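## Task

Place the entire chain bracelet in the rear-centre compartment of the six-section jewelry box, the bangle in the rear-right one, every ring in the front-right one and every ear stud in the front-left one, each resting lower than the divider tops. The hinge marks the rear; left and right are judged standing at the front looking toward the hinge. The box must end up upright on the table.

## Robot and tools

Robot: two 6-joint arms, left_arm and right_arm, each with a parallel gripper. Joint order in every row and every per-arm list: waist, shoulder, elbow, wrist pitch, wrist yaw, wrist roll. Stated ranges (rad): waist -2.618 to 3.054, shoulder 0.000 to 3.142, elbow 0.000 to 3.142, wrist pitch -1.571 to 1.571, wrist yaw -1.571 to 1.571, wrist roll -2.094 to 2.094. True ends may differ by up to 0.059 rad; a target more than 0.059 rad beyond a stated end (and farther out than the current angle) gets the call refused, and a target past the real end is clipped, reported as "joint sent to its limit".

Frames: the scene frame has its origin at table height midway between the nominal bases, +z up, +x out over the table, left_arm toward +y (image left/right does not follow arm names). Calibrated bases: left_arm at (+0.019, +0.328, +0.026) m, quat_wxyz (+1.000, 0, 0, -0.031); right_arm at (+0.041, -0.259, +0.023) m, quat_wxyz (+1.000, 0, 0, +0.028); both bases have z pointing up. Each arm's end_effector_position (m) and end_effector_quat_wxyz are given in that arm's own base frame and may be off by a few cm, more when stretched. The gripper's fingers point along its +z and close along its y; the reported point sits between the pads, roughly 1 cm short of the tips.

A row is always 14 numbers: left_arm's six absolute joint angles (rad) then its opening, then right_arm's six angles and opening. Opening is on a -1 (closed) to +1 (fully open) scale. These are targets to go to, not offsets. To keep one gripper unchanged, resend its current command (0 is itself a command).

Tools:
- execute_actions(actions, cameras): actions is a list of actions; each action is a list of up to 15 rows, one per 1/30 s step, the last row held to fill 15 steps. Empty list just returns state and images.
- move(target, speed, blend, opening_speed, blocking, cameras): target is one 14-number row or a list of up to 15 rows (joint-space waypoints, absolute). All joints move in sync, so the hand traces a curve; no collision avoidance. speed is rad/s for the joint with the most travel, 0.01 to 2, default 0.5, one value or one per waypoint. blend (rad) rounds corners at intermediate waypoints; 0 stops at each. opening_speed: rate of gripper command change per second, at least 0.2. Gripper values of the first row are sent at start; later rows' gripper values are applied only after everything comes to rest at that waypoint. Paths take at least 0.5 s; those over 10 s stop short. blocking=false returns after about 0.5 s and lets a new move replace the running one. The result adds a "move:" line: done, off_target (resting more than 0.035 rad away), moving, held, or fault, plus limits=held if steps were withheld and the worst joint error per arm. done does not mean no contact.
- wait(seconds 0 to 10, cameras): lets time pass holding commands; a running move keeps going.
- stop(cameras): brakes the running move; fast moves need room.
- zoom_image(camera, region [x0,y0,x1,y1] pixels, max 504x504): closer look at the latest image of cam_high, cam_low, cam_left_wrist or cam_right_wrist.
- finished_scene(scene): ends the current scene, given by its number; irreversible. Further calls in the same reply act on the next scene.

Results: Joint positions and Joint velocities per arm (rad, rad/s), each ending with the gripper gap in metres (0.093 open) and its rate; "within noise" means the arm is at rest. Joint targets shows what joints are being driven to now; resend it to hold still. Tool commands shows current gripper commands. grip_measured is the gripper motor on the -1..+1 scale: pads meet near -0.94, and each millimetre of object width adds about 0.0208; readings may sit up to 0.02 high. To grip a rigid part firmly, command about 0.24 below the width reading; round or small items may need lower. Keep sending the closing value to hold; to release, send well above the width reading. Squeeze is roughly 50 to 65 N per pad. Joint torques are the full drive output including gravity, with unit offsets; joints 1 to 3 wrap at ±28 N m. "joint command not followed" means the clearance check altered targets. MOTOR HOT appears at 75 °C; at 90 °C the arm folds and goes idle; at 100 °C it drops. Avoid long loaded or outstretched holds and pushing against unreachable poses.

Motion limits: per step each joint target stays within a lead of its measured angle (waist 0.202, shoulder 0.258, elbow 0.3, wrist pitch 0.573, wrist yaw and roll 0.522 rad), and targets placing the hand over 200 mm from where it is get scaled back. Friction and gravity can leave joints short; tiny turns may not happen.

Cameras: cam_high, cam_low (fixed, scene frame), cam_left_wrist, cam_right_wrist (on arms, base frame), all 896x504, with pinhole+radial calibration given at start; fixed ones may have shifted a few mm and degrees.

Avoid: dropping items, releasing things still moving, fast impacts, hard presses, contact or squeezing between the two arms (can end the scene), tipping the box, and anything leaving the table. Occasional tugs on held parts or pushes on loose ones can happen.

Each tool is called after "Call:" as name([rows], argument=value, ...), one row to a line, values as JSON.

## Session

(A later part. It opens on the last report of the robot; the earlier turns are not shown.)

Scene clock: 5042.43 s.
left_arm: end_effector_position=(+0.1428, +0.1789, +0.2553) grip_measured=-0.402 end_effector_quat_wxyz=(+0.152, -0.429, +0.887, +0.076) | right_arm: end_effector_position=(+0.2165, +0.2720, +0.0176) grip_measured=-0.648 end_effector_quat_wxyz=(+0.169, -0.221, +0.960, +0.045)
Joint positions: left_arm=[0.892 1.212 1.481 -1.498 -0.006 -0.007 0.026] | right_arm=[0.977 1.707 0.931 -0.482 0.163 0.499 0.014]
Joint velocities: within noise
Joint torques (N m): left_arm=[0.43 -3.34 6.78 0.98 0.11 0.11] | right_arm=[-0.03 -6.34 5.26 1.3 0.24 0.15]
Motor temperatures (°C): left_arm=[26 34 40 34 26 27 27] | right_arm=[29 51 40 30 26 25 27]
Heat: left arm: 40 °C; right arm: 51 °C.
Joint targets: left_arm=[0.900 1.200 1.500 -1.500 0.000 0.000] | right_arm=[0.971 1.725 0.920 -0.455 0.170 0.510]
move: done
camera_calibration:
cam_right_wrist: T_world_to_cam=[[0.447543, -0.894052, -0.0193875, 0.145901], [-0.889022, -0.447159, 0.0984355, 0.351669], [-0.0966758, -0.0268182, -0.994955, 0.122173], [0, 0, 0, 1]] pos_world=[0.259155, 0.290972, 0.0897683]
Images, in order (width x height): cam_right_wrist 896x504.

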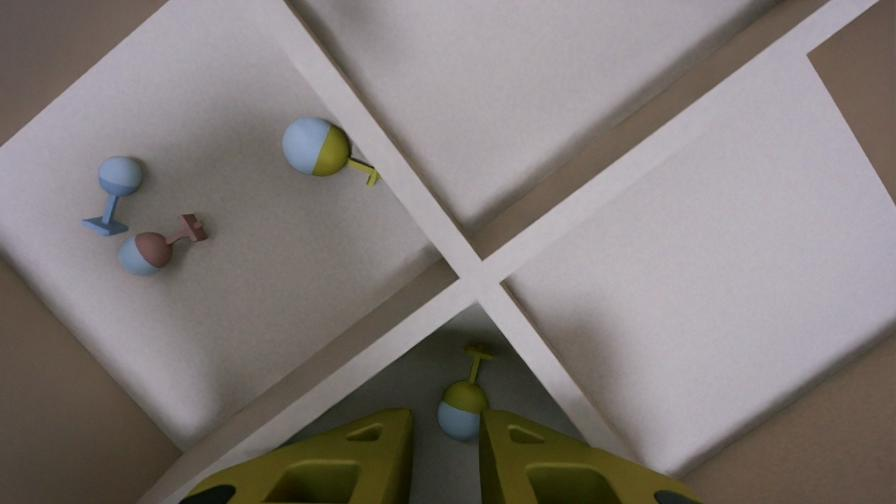

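Call:
move(target=[0.9,1.2,1.5,-1.5,0,0,-0.4,0.957,1.725,0.92,-0.455,0.17,0.51,-0.65], speed=0.2, cameras=[])

Call:
move(target=[0.9,1.2,1.5,-1.5,0,0,-0.4,0.961,1.75,0.895,-0.40,0.17,0.51,-0.65], speed=0.15, cameras=["cam_right_wrist"])

Scene clock: 5050.30 s.
left_arm: end_effector_position=(+0.1428, +0.1789, +0.2553) grip_measured=-0.402 end_effector_quat_wxyz=(+0.152, -0.429, +0.887, +0.076) | right_arm: end_effector_position=(+0.2169, +0.2718, +0.0174) grip_measured=-0.648 end_effector_quat_wxyz=(+0.167, -0.219, +0.960, +0.047)
Joint positions: left_arm=[0.892 1.212 1.481 -1.498 -0.006 -0.007 0.026] | right_arm=[0.973 1.707 0.93 -0.48 0.157 0.499 0.014]
Joint velocities: within noise
Joint torques (N m): left_arm=[0.43 -3.34 6.78 0.98 0.12 0.11] | right_arm=[-0.92 -6.35 5.26 1.28 0.27 0.16]
Motor temperatures (°C): left_arm=[26 34 40 34 26 27 27] | right_arm=[29 51 40 31 26 25 27]
Heat: left arm: 40 °C; right arm: 51 °C.
Joint targets: left_arm=[0.900 1.200 1.500 -1.500 0.000 0.000] | right_arm=[0.957 1.725 0.920 -0.455 0.170 0.510]
move: done
No camera images: "cameras" was empty.

Scene clock: 5051.00 s.
left_arm: end_effector_position=(+0.1428, +0.1789, +0.2553) grip_measured=-0.402 end_effector_quat_wxyz=(+0.152, -0.429, +0.887, +0.076) | right_arm: end_effector_position=(+0.2171, +0.2728, +0.0156) grip_measured=-0.648 end_effector_quat_wxyz=(+0.170, -0.218, +0.960, +0.052)
Joint positions: left_arm=[0.892 1.212 1.481 -1.498 -0.006 -0.007 0.026] | right_arm=[0.973 1.707 0.918 -0.458 0.155 0.501 0.014]
Joint velocities: within noise
Joint torques (N m): left_arm=[0.43 -3.36 6.78 0.98 0.11 0.11] | right_arm=[-0.55 -3.95 4.03 1.64 0.31 0.15]
Motor temperatures (°C): left_arm=[26 34 40 34 26 27 27] | right_arm=[29 50 40 31 26 25 27]
Heat: left arm: 40 °C; right arm: 50 °C.
Joint targets: left_arm=[0.900 1.200 1.500 -1.500 0.000 0.000] | right_arm=[0.961 1.750 0.895 -0.400 0.170 0.510]
move: off_target (right_arm); right_arm: the wrist pitch is farthest, 0.058 rad from its target
camera_calibration:
cam_right_wrist: T_world_to_cam=[[0.444991, -0.894969, -0.0318381, 0.147294], [-0.890314, -0.44595, 0.0920319, 0.352795], [-0.0965639, -0.0126074, -0.995247, 0.116396], [0, 0, 0, 1]] pos_world=[0.259794, 0.29062, 0.0880644]
Images, in order (width x height): cam_right_wrist 896x504.

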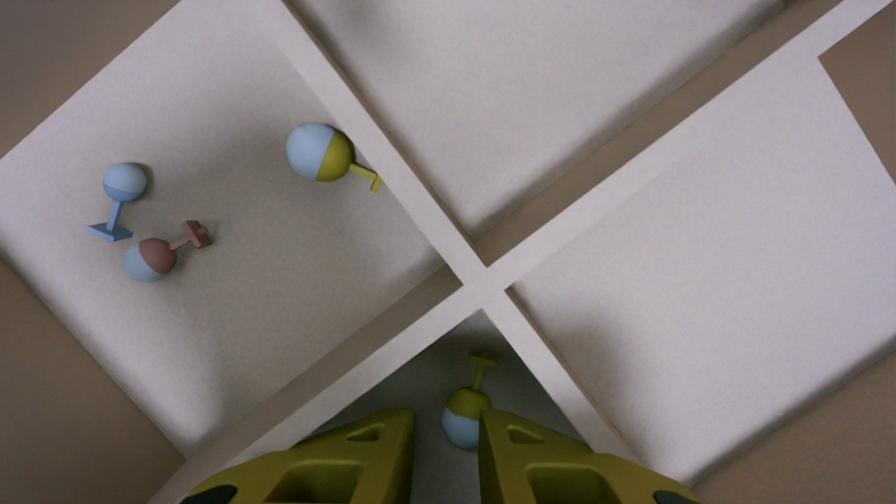

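Call:
move([
  [0.9,1.2,1.5,-1.5,0,0,-0.4,0.965,1.685,0.975,-0.545,0.165,0.51,-0.65],
  [0.9,1.2,1.5,-1.5,0,0,-0.4,0.940,1.685,0.975,-0.545,0.165,0.51,-0.65],
], speed=[0.25,0.2], cameras=["cam_right_wrist"])

Scene clock: 5060.57 s.
left_arm: end_effector_position=(+0.1428, +0.1789, +0.2553) grip_measured=-0.402 end_effector_quat_wxyz=(+0.152, -0.429, +0.887, +0.076) | right_arm: end_effector_position=(+0.2209, +0.2708, +0.0231) grip_measured=-0.648 end_effector_quat_wxyz=(+0.161, -0.212, +0.963, +0.048)
Joint positions: left_arm=[0.892 1.212 1.481 -1.498 -0.006 -0.007 0.026] | right_arm=[0.956 1.706 0.958 -0.517 0.145 0.501 0.014]
Joint velocities: within noise
Joint torques (N m): left_arm=[0.43 -3.34 6.78 0.98 0.11 0.12] | right_arm=[-0.83 -10.09 7.88 0.72 0.36 0.16]
Motor temperatures (°C): left_arm=[26 34 40 34 26 27 27] | right_arm=[29 49 39 31 26 25 27]
Heat: left arm: 40 °C; right arm: 49 °C.
Joint targets: left_arm=[0.900 1.200 1.500 -1.500 0.000 0.000] | right_arm=[0.940 1.685 0.975 -0.545 0.165 0.510]
move: done
camera_calibration:
cam_right_wrist: T_world_to_cam=[[0.43154, -0.901528, -0.0319354, 0.148827], [-0.894759, -0.432268, 0.112029, 0.351459], [-0.114802, -0.0197704, -0.993192, 0.13009], [0, 0, 0, 1]] pos_world=[0.265181, 0.288668, 0.0945836]
Images, in order (width x height): cam_right_wrist 896x504.

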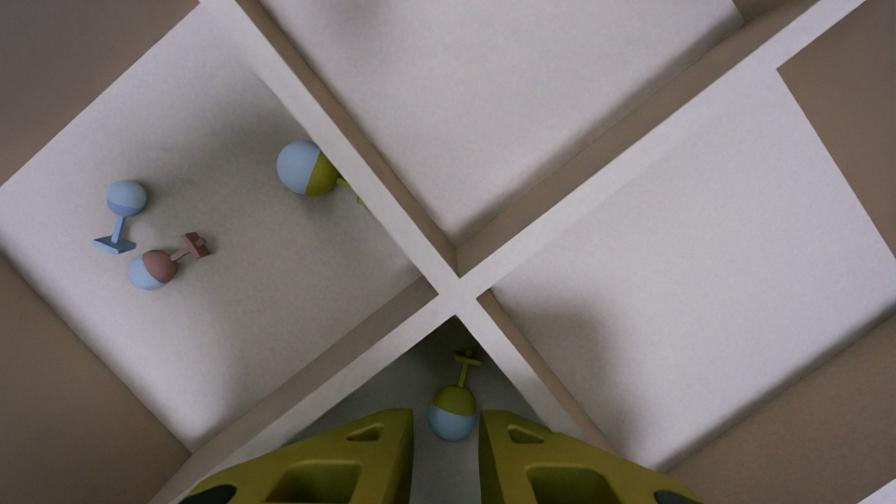

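Call:
move(target=[0.9,1.2,1.5,-1.5,0,0,-0.4,0.936,1.755,0.905,-0.415,0.165,0.51,-0.65], speed=0.2, cameras=["cam_right_wrist"])

Scene clock: 5068.37 s.
left_arm: end_effector_position=(+0.1428, +0.1789, +0.2553) grip_measured=-0.402 end_effector_quat_wxyz=(+0.152, -0.429, +0.887, +0.076) | right_arm: end_effector_position=(+0.2207, +0.2736, +0.0190) grip_measured=-0.649 end_effector_quat_wxyz=(+0.165, -0.211, +0.962, +0.060)
Joint positions: left_arm=[0.892 1.212 1.481 -1.498 -0.006 -0.007 0.026] | right_arm=[0.955 1.706 0.933 -0.469 0.132 0.501 0.014]
Joint velocities: within noise
Joint torques (N m): left_arm=[0.43 -3.36 6.78 0.98 0.11 0.11] | right_arm=[-1.14 -3.41 3.63 1.62 0.48 0.14]
Motor temperatures (°C): left_arm=[26 34 40 34 26 27 27] | right_arm=[29 51 40 31 26 25 27]
Heat: left arm: 40 °C; right arm: 51 °C.
Joint targets: left_arm=[0.900 1.200 1.500 -1.500 0.000 0.000] | right_arm=[0.936 1.755 0.905 -0.415 0.165 0.510]
move: off_target (right_arm); right_arm: the wrist pitch is farthest, 0.054 rad from its target
camera_calibration:
cam_right_wrist: T_world_to_cam=[[0.434296, -0.899162, -0.0538017, 0.150441], [-0.893824, -0.437581, 0.0979861, 0.354448], [-0.111648, 0.00553426, -0.993732, 0.118467], [0, 0, 0, 1]] pos_world=[0.264705, 0.289715, 0.0910876]
Images, in order (width x height): cam_right_wrist 896x504.

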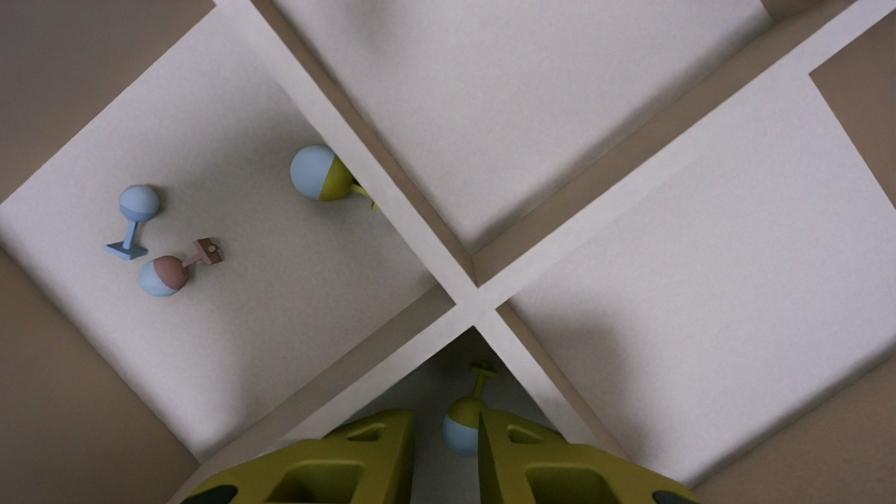

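Call:
move([
  [0.9,1.2,1.5,-1.5,0,0,-0.4,0.940,1.67,0.970,-0.545,0.165,0.51,-0.63],
  [0.9,1.2,1.5,-1.5,0,0,-0.4,0.973,1.665,0.965,-0.53,0.175,0.51,-0.63],
], speed=[0.25,0.2], cameras=["cam_right_wrist"])

Scene clock: 5088.37 s.
left_arm: end_effector_position=(+0.1428, +0.1789, +0.2553) grip_measured=-0.402 end_effector_quat_wxyz=(+0.152, -0.429, +0.887, +0.076) | right_arm: end_effector_position=(+0.2206, +0.2711, +0.0270) grip_measured=-0.633 end_effector_quat_wxyz=(+0.173, -0.215, +0.960, +0.046)
Joint positions: left_arm=[0.892 1.212 1.481 -1.498 -0.006 -0.007 0.026] | right_arm=[0.968 1.69 0.95 -0.511 0.166 0.501 0.015]
Joint velocities: within noise
Joint torques (N m): left_arm=[0.43 -3.34 6.78 0.98 0.11 0.11] | right_arm=[0.95 -10.3 7.76 0.82 0.24 0.14]
Motor temperatures (°C): left_arm=[26 34 40 34 26 27 27] | right_arm=[29 49 39 32 27 25 27]
Heat: left arm: 40 °C; right arm: 49 °C.
Joint targets: left_arm=[0.900 1.200 1.500 -1.500 0.000 0.000] | right_arm=[0.973 1.665 0.965 -0.530 0.175 0.510]
move: done
camera_calibration:
cam_right_wrist: T_world_to_cam=[[0.436809, -0.899313, -0.0208349, 0.147347], [-0.895061, -0.436823, 0.0897299, 0.352715], [-0.0897964, -0.0205463, -0.995748, 0.128694], [0, 0, 0, 1]] pos_world=[0.262895, 0.289229, 0.0995675]
Images, in order (width x height): cam_right_wrist 896x504.

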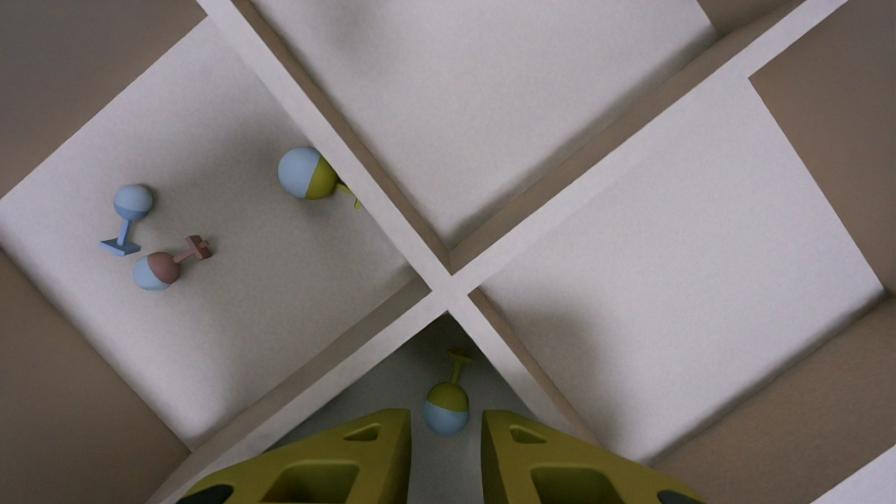

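Call:
move([
  [0.9,1.2,1.5,-1.5,0,0,-0.4,0.983,1.665,0.945,-0.51,0.177,0.51,-0.63],
  [0.9,1.2,1.5,-1.5,0,0,-0.4,0.983,1.69,0.907,-0.44,0.177,0.51,-0.63],
], speed=[0.2,0.2], cameras=["cam_right_wrist"])

Scene clock: 5098.47 s.
left_arm: end_effector_position=(+0.1428, +0.1789, +0.2553) grip_measured=-0.402 end_effector_quat_wxyz=(+0.152, -0.429, +0.887, +0.076) | right_arm: end_effector_position=(+0.2186, +0.2736, +0.0215) grip_measured=-0.633 end_effector_quat_wxyz=(+0.181, -0.218, +0.958, +0.053)
Joint positions: left_arm=[0.892 1.212 1.481 -1.498 -0.006 -0.007 0.026] | right_arm=[0.978 1.69 0.917 -0.457 0.169 0.501 0.015]
Joint velocities: within noise
Joint torques (N m): left_arm=[0.44 -3.34 6.78 0.98 0.11 0.12] | right_arm=[0.92 -7.88 5.33 1.24 0.25 0.14]
Motor temperatures (°C): left_arm=[26 34 40 34 26 27 27] | right_arm=[29 51 41 31 27 25 27]
Heat: left arm: 40 °C; right arm: 51 °C.
Joint targets: left_arm=[0.900 1.200 1.500 -1.500 0.000 0.000] | right_arm=[0.983 1.690 0.907 -0.440 0.177 0.510]
move: done
camera_calibration:
cam_right_wrist: T_world_to_cam=[[0.445275, -0.894925, -0.0289847, 0.147437], [-0.892178, -0.446184, 0.0702798, 0.354877], [-0.0758276, -0.00543428, -0.997106, 0.115943], [0, 0, 0, 1]] pos_world=[0.259754, 0.290916, 0.09494]
Images, in order (width x height): cam_right_wrist 896x504.

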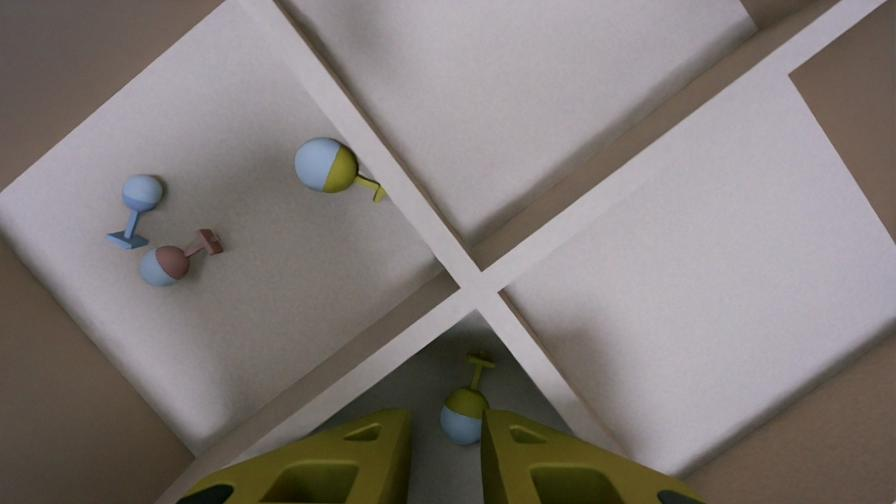

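Call:
move([
  [0.9,1.2,1.5,-1.5,0,0,-0.4,0.968,1.64,0.95,-0.51,0.177,0.51,-0.63],
  [0.9,1.2,1.5,-1.5,0,0,-0.4,0.970,1.68,0.895,-0.43,0.177,0.51,-0.63],
], speed=[0.25,0.2], cameras=["cam_right_wrist"])

Scene clock: 5118.07 s.
left_arm: end_effector_position=(+0.1428, +0.1789, +0.2553) grip_measured=-0.402 end_effector_quat_wxyz=(+0.152, -0.429, +0.887, +0.076) | right_arm: end_effector_position=(+0.2195, +0.2728, +0.0266) grip_measured=-0.633 end_effector_quat_wxyz=(+0.189, -0.215, +0.956, +0.059)
Joint positions: left_arm=[0.892 1.212 1.481 -1.498 -0.006 -0.007 0.026] | right_arm=[0.975 1.665 0.904 -0.447 0.17 0.501 0.015]
Joint velocities: within noise
Joint torques (N m): left_arm=[0.43 -3.36 6.78 0.98 0.12 0.11] | right_arm=[0.09 -6.27 5.5 1.27 0.24 0.14]
Motor temperatures (°C): left_arm=[26 34 40 34 26 27 27] | right_arm=[29 51 40 31 27 25 27]
Heat: left arm: 40 °C; right arm: 51 °C.
Joint targets: left_arm=[0.900 1.200 1.500 -1.500 0.000 0.000] | right_arm=[0.970 1.680 0.895 -0.430 0.177 0.510]
move: done
camera_calibration:
cam_right_wrist: T_world_to_cam=[[0.442741, -0.895797, -0.0390813, 0.147509], [-0.894428, -0.444291, 0.0510268, 0.355411], [-0.0630732, 0.0123638, -0.997932, 0.113454], [0, 0, 0, 1]] pos_world=[0.259737, 0.288641, 0.100849]
Images, in order (width x height): cam_right_wrist 896x504.

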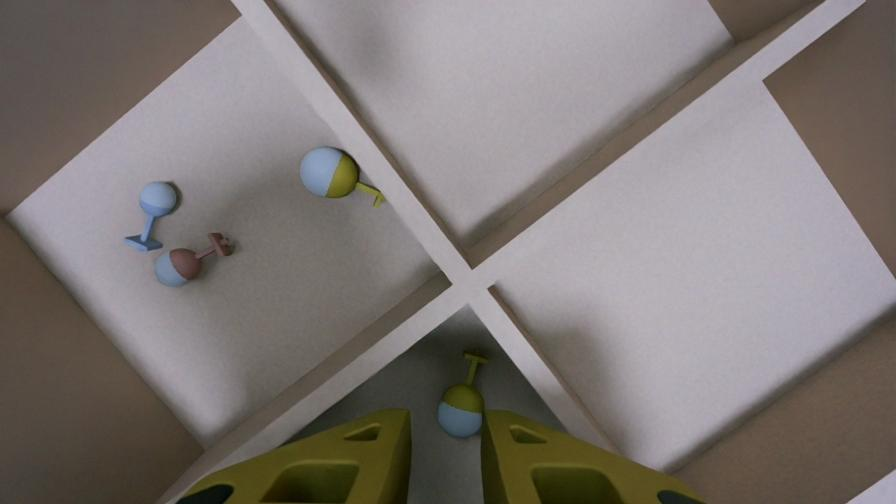

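Call:
move([
  [0.9,1.2,1.5,-1.5,0,0,-0.4,0.973,1.605,0.89,-0.46,0.177,0.51,-0.63],
  [0.9,1.2,1.5,-1.5,0,0,-0.4,0.973,1.66,0.86,-0.38,0.177,0.51,-0.63],
], speed=[0.25,0.2], cameras=["cam_right_wrist"])

Scene clock: 5137.00 s.
left_arm: end_effector_position=(+0.1428, +0.1789, +0.2553) grip_measured=-0.402 end_effector_quat_wxyz=(+0.152, -0.429, +0.887, +0.076) | right_arm: end_effector_position=(+0.2198, +0.2732, +0.0263) grip_measured=-0.632 end_effector_quat_wxyz=(+0.201, -0.213, +0.953, +0.071)
Joint positions: left_arm=[0.892 1.212 1.481 -1.498 -0.006 -0.007 0.026] | right_arm=[0.975 1.647 0.869 -0.396 0.17 0.501 0.015]
Joint velocities: within noise
Joint torques (N m): left_arm=[0.43 -3.34 6.76 0.98 0.11 0.12] | right_arm=[0.34 -6.24 5.52 1.36 0.23 0.14]
Motor temperatures (°C): left_arm=[26 34 40 34 26 27 27] | right_arm=[29 49 40 31 27 25 27]
Heat: left arm: 40 °C; right arm: 49 °C.
Joint targets: left_arm=[0.900 1.200 1.500 -1.500 0.000 0.000] | right_arm=[0.973 1.660 0.860 -0.380 0.177 0.510]
move: done
camera_calibration:
cam_right_wrist: T_world_to_cam=[[0.443633, -0.894482, -0.0555959, 0.147639], [-0.895115, -0.445302, 0.0218032, 0.35708], [-0.0442596, 0.040092, -0.998215, 0.101509], [0, 0, 0, 1]] pos_world=[0.258623, 0.286999, 0.101751]
Images, in order (width x height): cam_right_wrist 896x504.

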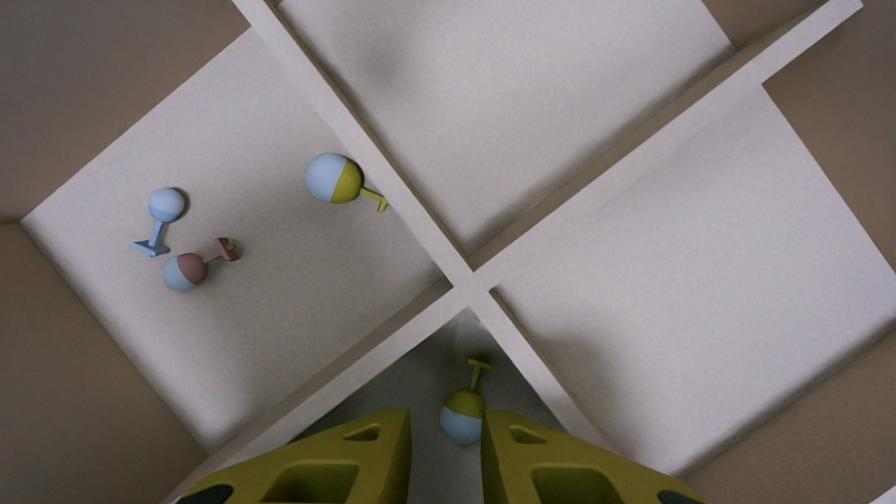

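Call:
move([
  [0.9,1.2,1.5,-1.5,0,0,-0.4,0.972,1.615,0.873,-0.455,0.177,0.51,-0.63],
  [0.9,1.2,1.5,-1.5,0,0,-0.4,0.972,1.68,0.835,-0.355,0.177,0.51,-0.63],
], speed=[0.25,0.2], cameras=["cam_right_wrist"])

Scene clock: 5153.47 s.
left_arm: end_effector_position=(+0.1428, +0.1789, +0.2553) grip_measured=-0.402 end_effector_quat_wxyz=(+0.152, -0.429, +0.887, +0.076) | right_arm: end_effector_position=(+0.2159, +0.2697, +0.0180) grip_measured=-0.632 end_effector_quat_wxyz=(+0.194, -0.215, +0.955, +0.067)
Joint positions: left_arm=[0.892 1.212 1.481 -1.498 -0.006 -0.007 0.026] | right_arm=[0.975 1.656 0.849 -0.383 0.164 0.501 0.015]
Joint velocities: within noise
Joint torques (N m): left_arm=[0.43 -3.34 6.78 0.98 0.11 0.11] | right_arm=[0.2 -5.27 4.88 1.43 0.31 0.14]
Motor temperatures (°C): left_arm=[26 34 40 34 26 27 27] | right_arm=[29 48 40 32 27 25 27]
Heat: left arm: 40 °C; right arm: 48 °C.
Joint targets: left_arm=[0.900 1.200 1.500 -1.500 0.000 0.000] | right_arm=[0.972 1.680 0.835 -0.355 0.177 0.510]
move: done
camera_calibration:
cam_right_wrist: T_world_to_cam=[[0.445523, -0.89375, -0.0521536, 0.145088], [-0.893395, -0.447603, 0.0386896, 0.352221], [-0.0579229, 0.0293567, -0.997889, 0.0990197], [0, 0, 0, 1]] pos_world=[0.255768, 0.284421, 0.0927504]
Images, in order (width x height): cam_right_wrist 896x504.

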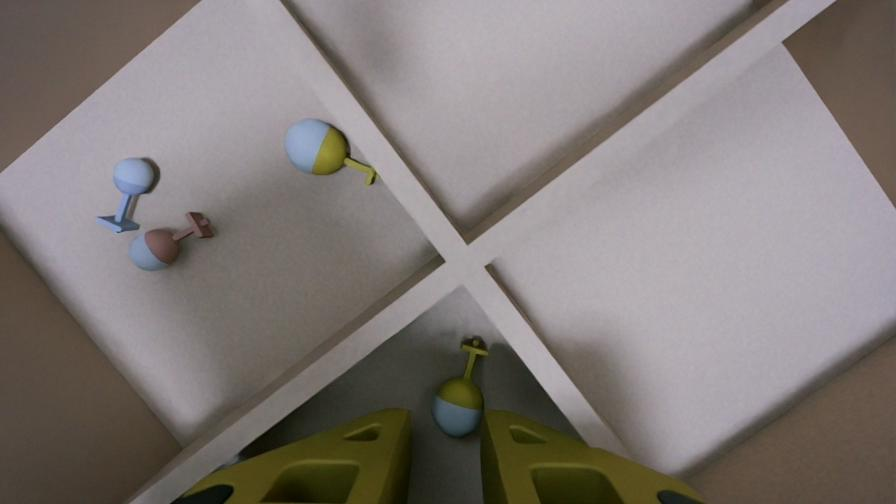

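Call:
move([
  [0.9,1.2,1.5,-1.5,0,0,-0.4,0.953,1.670,0.842,-0.37,0.177,0.51,-0.62],
  [0.9,1.2,1.5,-1.5,0,0,-0.4,0.956,1.705,0.818,-0.31,0.177,0.51,-0.62],
], speed=[0.25,0.15], cameras=["cam_right_wrist"])

Scene clock: 5163.33 s.
left_arm: end_effector_position=(+0.1428, +0.1789, +0.2553) grip_measured=-0.402 end_effector_quat_wxyz=(+0.152, -0.429, +0.887, +0.076) | right_arm: end_effector_position=(+0.2160, +0.2727, +0.0159) grip_measured=-0.623 end_effector_quat_wxyz=(+0.194, -0.215, +0.954, +0.076)
Joint positions: left_arm=[0.892 1.212 1.481 -1.498 -0.006 -0.007 0.026] | right_arm=[0.974 1.662 0.841 -0.357 0.15 0.501 0.015]
Joint velocities: within noise
Joint torques (N m): left_arm=[0.43 -3.34 6.78 0.98 0.11 0.11] | right_arm=[-1.02 -3.45 4.03 1.66 0.42 0.14]
Motor temperatures (°C): left_arm=[26 34 40 34 26 27 27] | right_arm=[29 48 40 32 27 25 27]
Heat: left arm: 40 °C; right arm: 48 °C.
Joint targets: left_arm=[0.900 1.200 1.500 -1.500 0.000 0.000] | right_arm=[0.956 1.705 0.818 -0.310 0.177 0.510]
move: off_target (right_arm); right_arm: the wrist pitch is farthest, 0.047 rad from its target
camera_calibration:
cam_right_wrist: T_world_to_cam=[[0.448235, -0.89122, -0.069368, 0.146642], [-0.891798, -0.451162, 0.0338813, 0.35445], [-0.0614919, 0.0466755, -0.997016, 0.0928193], [0, 0, 0, 1]] pos_world=[0.256075, 0.286272, 0.0907053]
Images, in order (width x height): cam_right_wrist 896x504.

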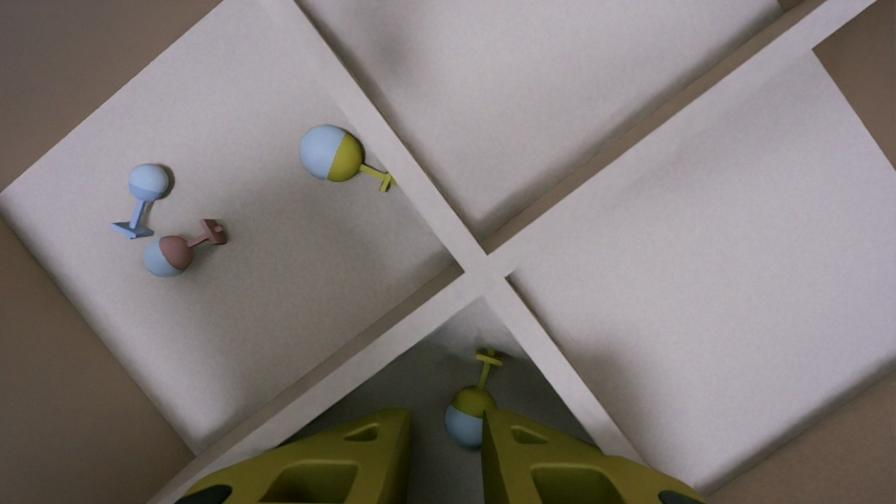

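Call:
move([
  [0.9,1.2,1.5,-1.5,0,0,-0.4,0.97,1.60,0.92,-0.5,0.17,0.51,-0.63],
  [0.9,1.2,1.5,-1.5,0,0,-0.4,1.043,1.50,0.765,-0.30,0.31,0.6,-0.63],
], speed=[0.3,0.5], cameras=["cam_right_wrist"])

Scene clock: 5194.90 s.
left_arm: end_effector_position=(+0.1428, +0.1789, +0.2553) grip_measured=-0.402 end_effector_quat_wxyz=(+0.152, -0.429, +0.887, +0.076) | right_arm: end_effector_position=(+0.2167, +0.2689, +0.0495) grip_measured=-0.628 end_effector_quat_wxyz=(+0.276, -0.177, +0.941, +0.080)
Joint positions: left_arm=[0.892 1.212 1.481 -1.498 -0.006 -0.007 0.026] | right_arm=[1.038 1.522 0.775 -0.316 0.302 0.588 0.015]
Joint velocities: within noise
Joint torques (N m): left_arm=[0.43 -3.34 6.78 0.98 0.11 0.11] | right_arm=[0.91 -8.58 5.71 1.53 0.29 0.17]
Motor temperatures (°C): left_arm=[26 34 40 34 26 27 27] | right_arm=[29 46 38 33 27 25 27]
Heat: left arm: 40 °C; right arm: 46 °C.
Joint targets: left_arm=[0.900 1.200 1.500 -1.500 0.000 0.000] | right_arm=[1.043 1.500 0.765 -0.300 0.310 0.600]
move: done
camera_calibration:
cam_right_wrist: T_world_to_cam=[[0.387607, -0.919986, -0.0581965, 0.165565], [-0.916459, -0.37778, -0.131851, 0.345981], [0.0993154, 0.104441, -0.98956, 0.0758215], [0, 0, 0, 1]] pos_world=[0.245374, 0.275104, 0.130283]
Images, in order (width x height): cam_right_wrist 896x504.

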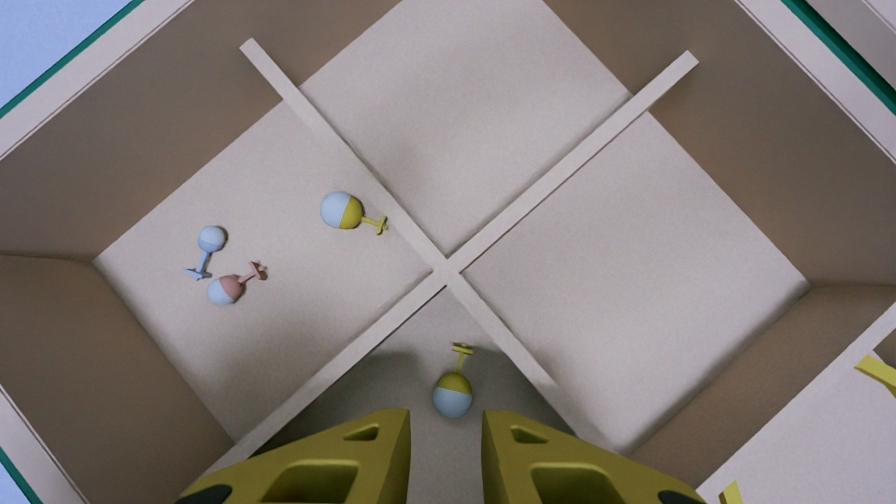

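Call:
move([
  [0.9,1.2,1.5,-1.5,0,0,-0.4,1.030,1.54,0.765,-0.24,0.31,0.6,-0.63],
  [0.9,1.2,1.5,-1.5,0,0,-0.4,1.030,1.595,0.69,-0.13,0.31,0.6,-0.63],
], speed=[0.25,0.2], cameras=["cam_right_wrist"])

Scene clock: 5201.80 s.
left_arm: end_effector_position=(+0.1428, +0.1789, +0.2553) grip_measured=-0.402 end_effector_quat_wxyz=(+0.152, -0.429, +0.887, +0.076) | right_arm: end_effector_position=(+0.2202, +0.2721, +0.0260) grip_measured=-0.628 end_effector_quat_wxyz=(+0.289, -0.171, +0.937, +0.092)
Joint positions: left_arm=[0.892 1.212 1.481 -1.498 -0.006 -0.007 0.026] | right_arm=[1.035 1.581 0.7 -0.146 0.304 0.589 0.015]
Joint velocities: within noise
Joint torques (N m): left_arm=[0.43 -3.34 6.78 0.98 0.11 0.11] | right_arm=[0.02 -5.41 5.31 1.6 0.29 0.16]
Motor temperatures (°C): left_arm=[26 34 40 34 26 27 27] | right_arm=[29 47 39 33 27 25 27]
Heat: left arm: 40 °C; right arm: 47 °C.
Joint targets: left_arm=[0.900 1.200 1.500 -1.500 0.000 0.000] | right_arm=[1.030 1.595 0.690 -0.130 0.310 0.600]
move: done
camera_calibration:
cam_right_wrist: T_world_to_cam=[[0.384441, -0.919781, -0.0787897, 0.167007], [-0.915321, -0.368698, -0.162018, 0.345362], [0.119972, 0.134404, -0.983637, 0.0389974], [0, 0, 0, 1]] pos_world=[0.247234, 0.275703, 0.107473]
Images, in order (width x height): cam_right_wrist 896x504.

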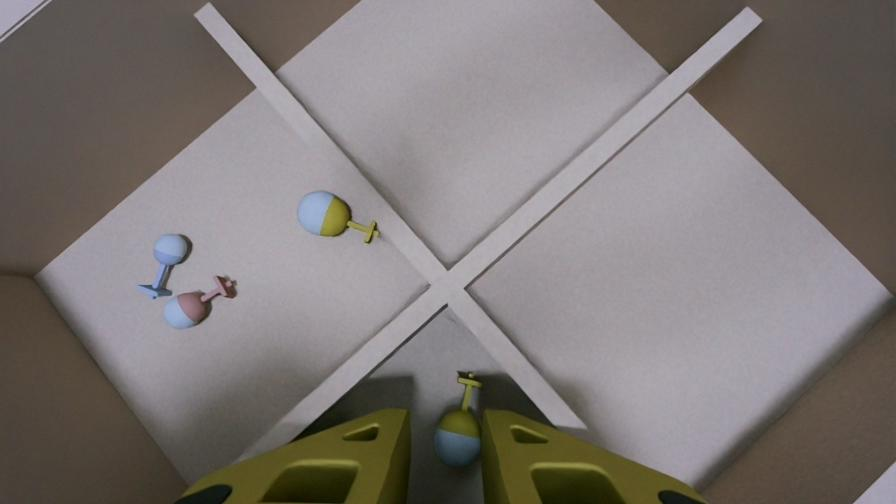

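Call:
move([
  [0.9,1.2,1.5,-1.5,0,0,-0.4,1.027,1.525,0.680,-0.17,0.31,0.6,-0.63],
  [0.9,1.2,1.5,-1.5,0,0,-0.4,1.027,1.60,0.65,-0.07,0.31,0.6,-0.63],
], speed=[0.25,0.2], cameras=["cam_right_wrist"])

Scene clock: 5210.73 s.
left_arm: end_effector_position=(+0.1428, +0.1789, +0.2553) grip_measured=-0.402 end_effector_quat_wxyz=(+0.152, -0.429, +0.887, +0.076) | right_arm: end_effector_position=(+0.2192, +0.2693, +0.0226) grip_measured=-0.628 end_effector_quat_wxyz=(+0.295, -0.168, +0.935, +0.098)
Joint positions: left_arm=[0.892 1.212 1.481 -1.498 -0.006 -0.007 0.026] | right_arm=[1.035 1.573 0.664 -0.1 0.306 0.589 0.015]
Joint velocities: within noise
Joint torques (N m): left_arm=[0.44 -3.36 6.78 0.98 0.11 0.12] | right_arm=[-0.18 -4.03 4.94 1.79 0.27 0.16]
Motor temperatures (°C): left_arm=[26 33 40 34 26 27 27] | right_arm=[29 47 39 33 27 25 27]
Heat: left arm: 40 °C; right arm: 47 °C.
Joint targets: left_arm=[0.900 1.200 1.500 -1.500 0.000 0.000] | right_arm=[1.027 1.600 0.650 -0.070 0.310 0.600]
move: done
camera_calibration:
cam_right_wrist: T_world_to_cam=[[0.383406, -0.919342, -0.0883745, 0.164853], [-0.914311, -0.364294, -0.176991, 0.34177], [0.130521, 0.148661, -0.980237, 0.0299846], [0, 0, 0, 1]] pos_world=[0.245365, 0.271604, 0.104451]
Images, in order (width x height): cam_right_wrist 896x504.

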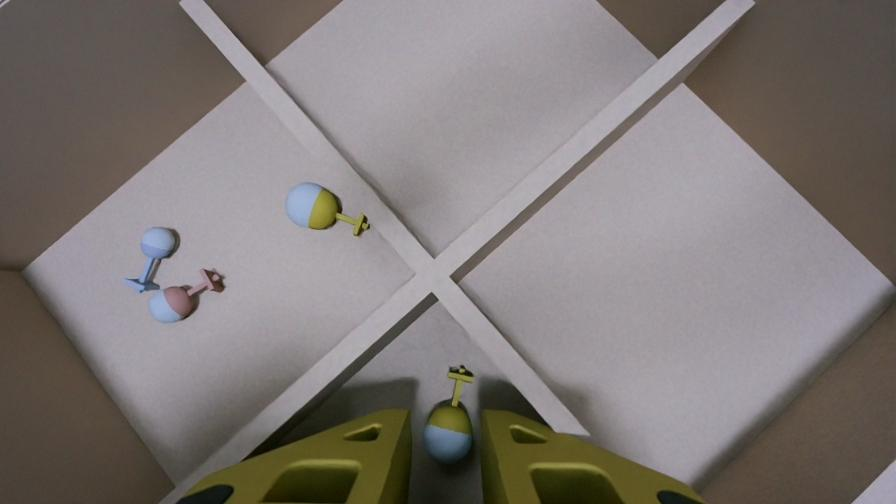

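Call:
move([
  [0.9,1.2,1.5,-1.5,0,0,-0.4,1.043,1.525,0.65,-0.12,0.31,0.6,-0.63],
  [0.9,1.2,1.5,-1.5,0,0,-0.4,1.043,1.605,0.62,-0.025,0.31,0.6,-0.63],
], speed=[0.25,0.2], cameras=["cam_right_wrist"])

Scene clock: 5220.10 s.
left_arm: end_effector_position=(+0.1428, +0.1789, +0.2553) grip_measured=-0.402 end_effector_quat_wxyz=(+0.152, -0.429, +0.887, +0.076) | right_arm: end_effector_position=(+0.2189, +0.2693, +0.0222) grip_measured=-0.629 end_effector_quat_wxyz=(+0.304, -0.166, +0.932, +0.106)
Joint positions: left_arm=[0.892 1.212 1.481 -1.498 -0.006 -0.007 0.026] | right_arm=[1.038 1.566 0.637 -0.055 0.312 0.589 0.015]
Joint velocities: within noise
Joint torques (N m): left_arm=[0.44 -3.34 6.79 0.98 0.11 0.11] | right_arm=[0.96 -2.73 4.63 1.81 0.21 0.14]
Motor temperatures (°C): left_arm=[26 33 40 34 26 27 27] | right_arm=[29 46 39 34 27 25 27]
Heat: left arm: 40 °C; right arm: 46 °C.
Joint targets: left_arm=[0.900 1.200 1.500 -1.500 0.000 0.000] | right_arm=[1.043 1.605 0.620 -0.025 0.310 0.600]
move: off_target (right_arm); right_arm: the shoulder is farthest, 0.039 rad from its target
camera_calibration:
cam_right_wrist: T_world_to_cam=[[0.384804, -0.917591, -0.099763, 0.164379], [-0.911288, -0.360533, -0.198923, 0.340308], [0.146562, 0.167459, -0.974924, 0.0208938], [0, 0, 0, 1]] pos_world=[0.243802, 0.270026, 0.104464]
Images, in order (width x height): cam_right_wrist 896x504.

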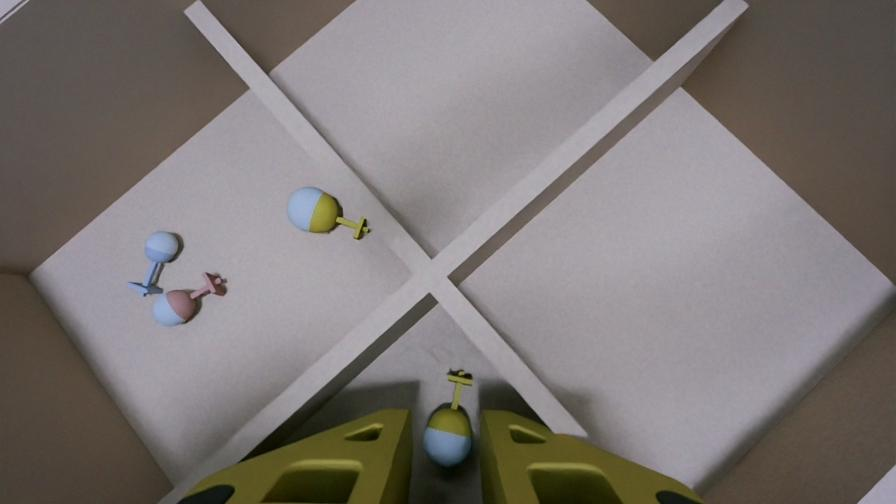

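Call:
move([
  [0.9,1.2,1.5,-1.5,0,0,-0.4,1.04,1.40,0.95,-0.55,0.3,0.6,-0.63],
  [0.3,1.2,1.5,-1.5,0,0,-0.4,0.9,1.3,1.4,-1.2,0,0.2,-0.63],
  [-0.4,1.3,1.5,-1.4,0,0,-0.4,0.2,1.2,1.4,-1.4,0,0,-0.63],
  [-0.65,1.71,1.37,-1.17,0,-0.28,-0.4,-0.6,1.2,1.3,-1.4,0,0,-0.63],
], speed=[0.3,0.9,0.9,0.8], blend=[0.05,0.15,0.15,0], cameras=["cam_left_wrist","cam_high"])

Scene clock: 5240.47 s.
left_arm: end_effector_position=(+0.2569, -0.1922, +0.1094) grip_measured=-0.402 end_effector_quat_wxyz=(+0.026, +0.186, +0.982, -0.010) | right_arm: end_effector_position=(+0.1937, -0.1323, +0.2116) grip_measured=-0.629 end_effector_quat_wxyz=(+0.136, +0.296, +0.944, -0.044)
Joint positions: left_arm=[-0.645 1.709 1.375 -1.182 -0.006 -0.271 0.026] | right_arm=[-0.595 1.214 1.31 -1.38 0.006 0.012 0.015]
Joint velocities: within noise
Joint torques (N m): left_arm=[-0.57 -6.48 5.04 0.57 0.09 -0.07] | right_arm=[0.02 -4.88 5.76 0.77 -0.04 -0.07]
Motor temperatures (°C): left_arm=[26 34 40 34 26 27 27] | right_arm=[29 46 39 34 27 25 27]
Heat: left arm: 40 °C; right arm: 46 °C.
Joint targets: left_arm=[-0.650 1.710 1.370 -1.170 0.000 -0.280] | right_arm=[-0.600 1.200 1.300 -1.400 0.000 0.000]
move: done
camera_calibration:
cam_left_wrist: T_world_to_cam=[[-0.353925, -0.935229, 0.0091271, -0.0897588], [-0.879847, 0.336244, 0.33587, 0.295905], [-0.317184, 0.110842, -0.941864, 0.286569], [0, 0, 0, 1]] pos_world=[0.319478, -0.215205, 0.171343]
Images, in order (width x height): cam_high 896x504, cam_left_wrist 896x504.

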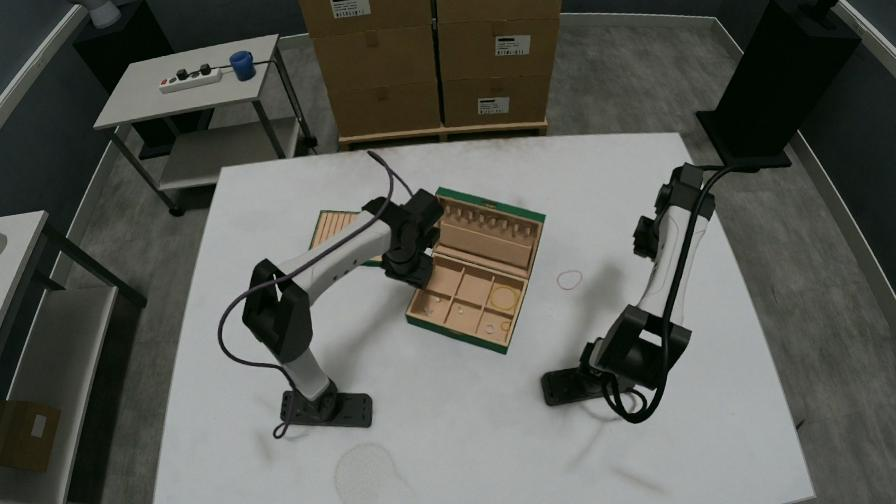

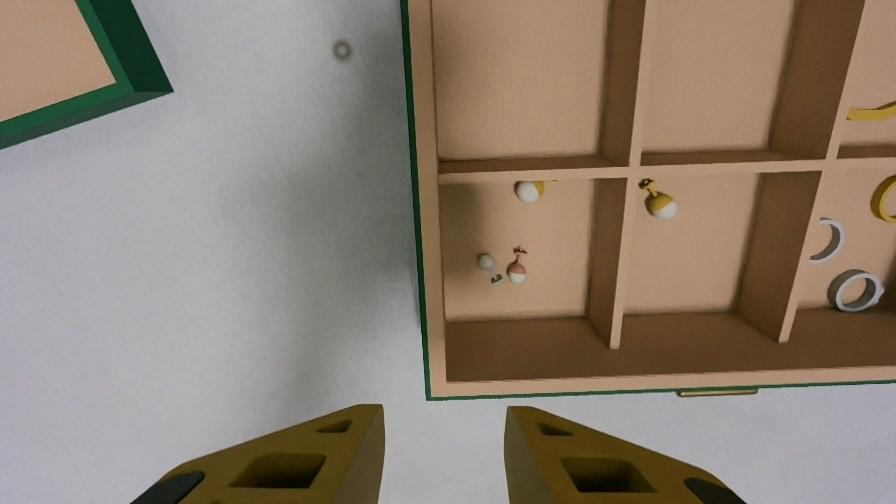

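Call:
move(target=[-0.622,1.779,1.351,-1.105,0,-0.28,-0.4,-0.6,1.2,1.3,-1.4,0,0,-0.63], speed=0.4, cameras=["cam_left_wrist"])

Scene clock: 5255.47 s.
left_arm: end_effector_position=(+0.2680, -0.1936, +0.0853) grip_measured=-0.402 end_effector_quat_wxyz=(+0.018, +0.177, +0.984, -0.005) | right_arm: end_effector_position=(+0.1934, -0.1321, +0.2115) grip_measured=-0.629 end_effector_quat_wxyz=(+0.135, +0.296, +0.945, -0.044)
Joint positions: left_arm=[-0.628 1.775 1.357 -1.117 -0.006 -0.273 0.026] | right_arm=[-0.595 1.214 1.31 -1.381 0.006 0.012 0.015]
Joint velocities: within noise
Joint torques (N m): left_arm=[0.35 -6.67 4.86 0.53 0.09 -0.05] | right_arm=[0.02 -4.89 5.78 0.78 -0.03 -0.07]
Motor temperatures (°C): left_arm=[26 35 39 33 26 27 27] | right_arm=[29 45 39 33 27 25 27]
Heat: left arm: 39 °C; right arm: 45 °C.
Joint targets: left_arm=[-0.622 1.779 1.351 -1.105 0.000 -0.280] | right_arm=[-0.600 1.200 1.300 -1.400 0.000 0.000]
move: done
camera_calibration:
cam_left_wrist: T_world_to_cam=[[-0.336644, -0.941624, 0.00395422, -0.0923621], [-0.880635, 0.316321, 0.352737, 0.309151], [-0.333396, 0.115265, -0.935714, 0.272283], [0, 0, 0, 1]] pos_world=[0.331934, -0.216146, 0.146096]
Images, in order (width x height): cam_left_wrist 896x504.

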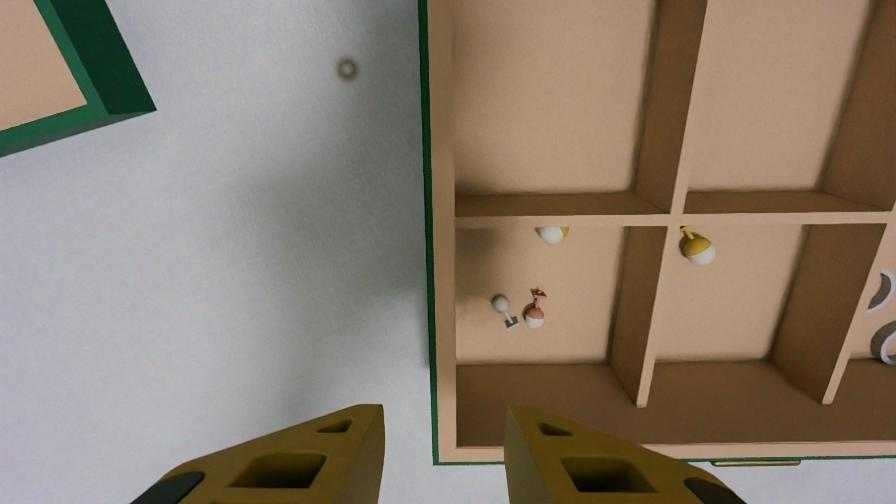

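Call:
move(target=[-0.622,1.825,1.148,-0.818,0,-0.28,-0.4,-0.6,1.2,1.3,-1.4,0,0,-0.63], speed=0.3, cameras=["cam_left_wrist"])

Scene clock: 5262.67 s.
left_arm: end_effector_position=(+0.2701, -0.1951, +0.0240) grip_measured=-0.402 end_effector_quat_wxyz=(+0.036, +0.177, +0.984, -0.014) | right_arm: end_effector_position=(+0.1932, -0.1320, +0.2115) grip_measured=-0.629 end_effector_quat_wxyz=(+0.135, +0.296, +0.945, -0.044)
Joint positions: left_arm=[-0.628 1.819 1.155 -0.83 -0.006 -0.273 0.026] | right_arm=[-0.595 1.214 1.31 -1.382 0.006 0.012 0.015]
Joint velocities: within noise
Joint torques (N m): left_arm=[0.35 -6.61 4.55 0.64 0.09 -0.05] | right_arm=[0.02 -4.89 5.81 0.79 -0.04 -0.07]
Motor temperatures (°C): left_arm=[26 36 39 33 26 27 27] | right_arm=[29 45 39 33 27 25 27]
Heat: left arm: 39 °C; right arm: 45 °C.
Joint targets: left_arm=[-0.622 1.825 1.148 -0.818 0.000 -0.280] | right_arm=[-0.600 1.200 1.300 -1.400 0.000 0.000]
move: done
camera_calibration:
cam_left_wrist: T_world_to_cam=[[-0.33695, -0.941401, 0.0151064, -0.0929916], [-0.891381, 0.324131, 0.316828, 0.338425], [-0.303159, 0.0932897, -0.948363, 0.203569], [0, 0, 0, 1]] pos_world=[0.332046, -0.216227, 0.0872394]
Images, in order (width x height): cam_left_wrist 896x504.

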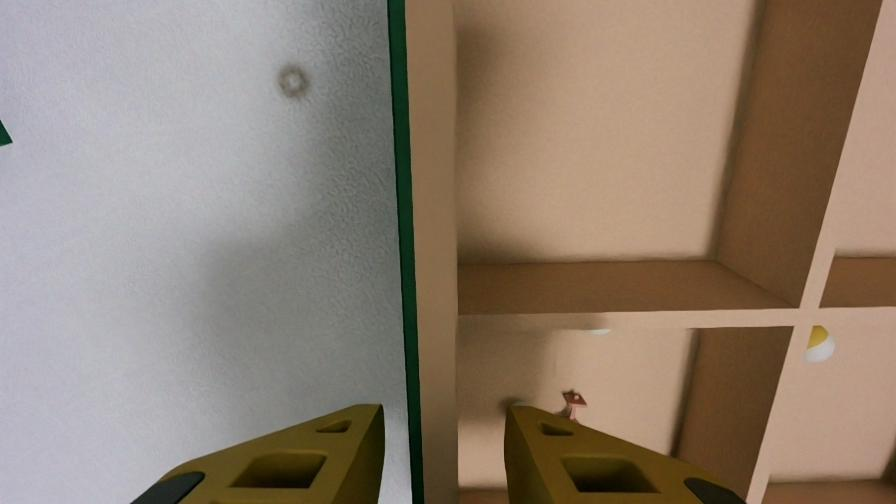

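Call:
move(target=[-0.622,1.825,1.148,-0.818,0,-0.28,-1,-0.6,1.2,1.3,-1.4,0,0,-0.63], speed=0.3, opening_speed=0.6, cameras=["cam_left_wrist"])

Scene clock: 5273.17 s.
left_arm: end_effector_position=(+0.2710, -0.1943, +0.0240) grip_measured=-0.901 end_effector_quat_wxyz=(+0.036, +0.171, +0.985, -0.014) | right_arm: end_effector_position=(+0.1932, -0.1320, +0.2115) grip_measured=-0.629 end_effector_quat_wxyz=(+0.135, +0.296, +0.945, -0.044)
Joint positions: left_arm=[-0.626 1.819 1.155 -0.829 -0.007 -0.282 0.002] | right_arm=[-0.595 1.214 1.31 -1.382 0.006 0.012 0.015]
Joint velocities: within noise
Joint torques (N m): left_arm=[0.12 -6.61 4.55 0.62 0.11 0.08] | right_arm=[0.02 -4.89 5.79 0.79 -0.04 -0.07]
Motor temperatures (°C): left_arm=[26 36 39 33 26 27 27] | right_arm=[29 45 39 33 27 25 27]
Heat: left arm: 39 °C; right arm: 45 °C.
Joint targets: left_arm=[-0.622 1.825 1.148 -0.818 0.000 -0.280] | right_arm=[-0.600 1.200 1.300 -1.400 0.000 0.000]
move: done
camera_calibration:
cam_left_wrist: T_world_to_cam=[[-0.324986, -0.94561, 0.0143596, -0.0959476], [-0.895947, 0.312708, 0.315423, 0.338035], [-0.302758, 0.0896429, -0.948842, 0.202992], [0, 0, 0, 1]] pos_world=[0.333137, -0.214632, 0.0873606]
Images, in order (width x height): cam_left_wrist 896x504.

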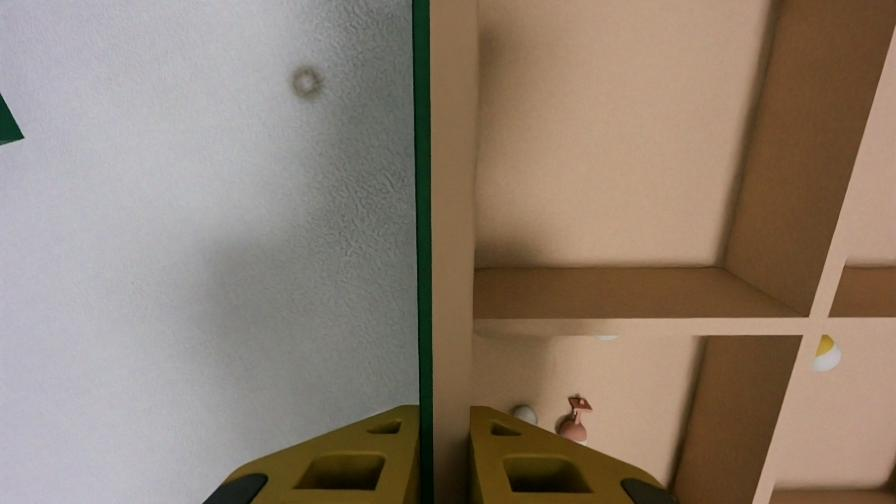

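Call:
execute_actions([
  [[-0.631,1.825,1.148,-0.818,0,-0.28,-1,-0.6,1.2,1.3,-1.4,0,0,-0.63],[-0.644,1.825,1.148,-0.818,0,-0.28,-1,-0.6,1.2,1.3,-1.4,0,0,-0.63],[-0.660,1.825,1.148,-0.818,0,-0.28,-1,-0.6,1.2,1.3,-1.4,0,0,-0.63],[-0.678,1.825,1.148,-0.818,0,-0.28,-1,-0.6,1.2,1.3,-1.4,0,0,-0.63],[-0.698,1.825,1.148,-0.818,0,-0.28,-1,-0.6,1.2,1.3,-1.4,0,0,-0.63],[-0.718,1.825,1.148,-0.818,0,-0.28,-1,-0.6,1.2,1.3,-1.4,0,0,-0.63],[-0.738,1.825,1.148,-0.818,0,-0.28,-1,-0.6,1.2,1.3,-1.4,0,0,-0.63],[-0.728,1.825,1.148,-0.818,0,-0.28,-1,-0.6,1.2,1.3,-1.4,0,0,-0.63]],
], cameras=["cam_left_wrist"])

Call:
zoom_image(camera="cam_left_wrist", region=[450, 250, 896, 504])

Scene clock: 5282.30 s.
left_arm: end_effector_position=(+0.2565, -0.2158, +0.0240) grip_measured=-0.915 end_effector_quat_wxyz=(+0.044, +0.201, +0.979, -0.007) | right_arm: end_effector_position=(+0.1932, -0.1320, +0.2115) grip_measured=-0.629 end_effector_quat_wxyz=(+0.135, +0.296, +0.945, -0.044)
Joint positions: left_arm=[-0.715 1.82 1.155 -0.822 -0.032 -0.309 0.001] | right_arm=[-0.595 1.214 1.31 -1.382 0.006 0.012 0.015]
Joint velocities: within noise
Joint torques (N m): left_arm=[-1.21 -6.71 4.56 0.55 0.36 0.37] | right_arm=[0.02 -4.88 5.79 0.78 -0.03 -0.07]
Motor temperatures (°C): left_arm=[26 36 38 33 26 27 27] | right_arm=[29 44 39 32 27 25 27]
Heat: left arm: 38 °C; right arm: 44 °C.
Joint targets: left_arm=[-0.728 1.825 1.148 -0.818 0.000 -0.280] | right_arm=[-0.600 1.200 1.300 -1.400 0.000 0.000]
camera_calibration:
cam_left_wrist: T_world_to_cam=[[-0.382185, -0.924074, -0.00463841, -0.101205], [-0.881271, 0.362962, 0.302687, 0.339131], [-0.278021, 0.11977, -0.953079, 0.200762], [0, 0, 0, 1]] pos_world=[0.316004, -0.240658, 0.0882217]
Images, in order (width x height): cam_left_wrist 896x504.

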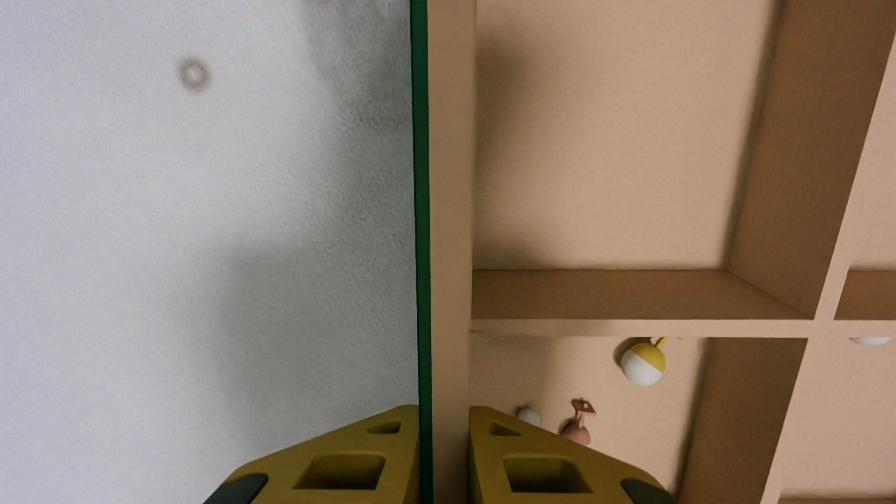

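Scaled by 1.130 from the camera's 896x504 image, which has a finer 1280x720 frame.

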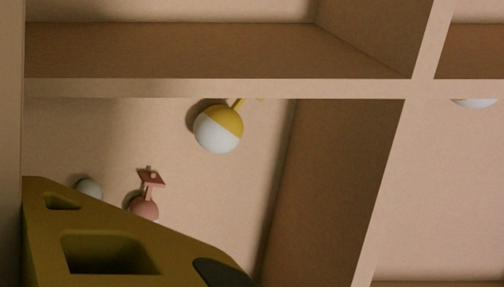

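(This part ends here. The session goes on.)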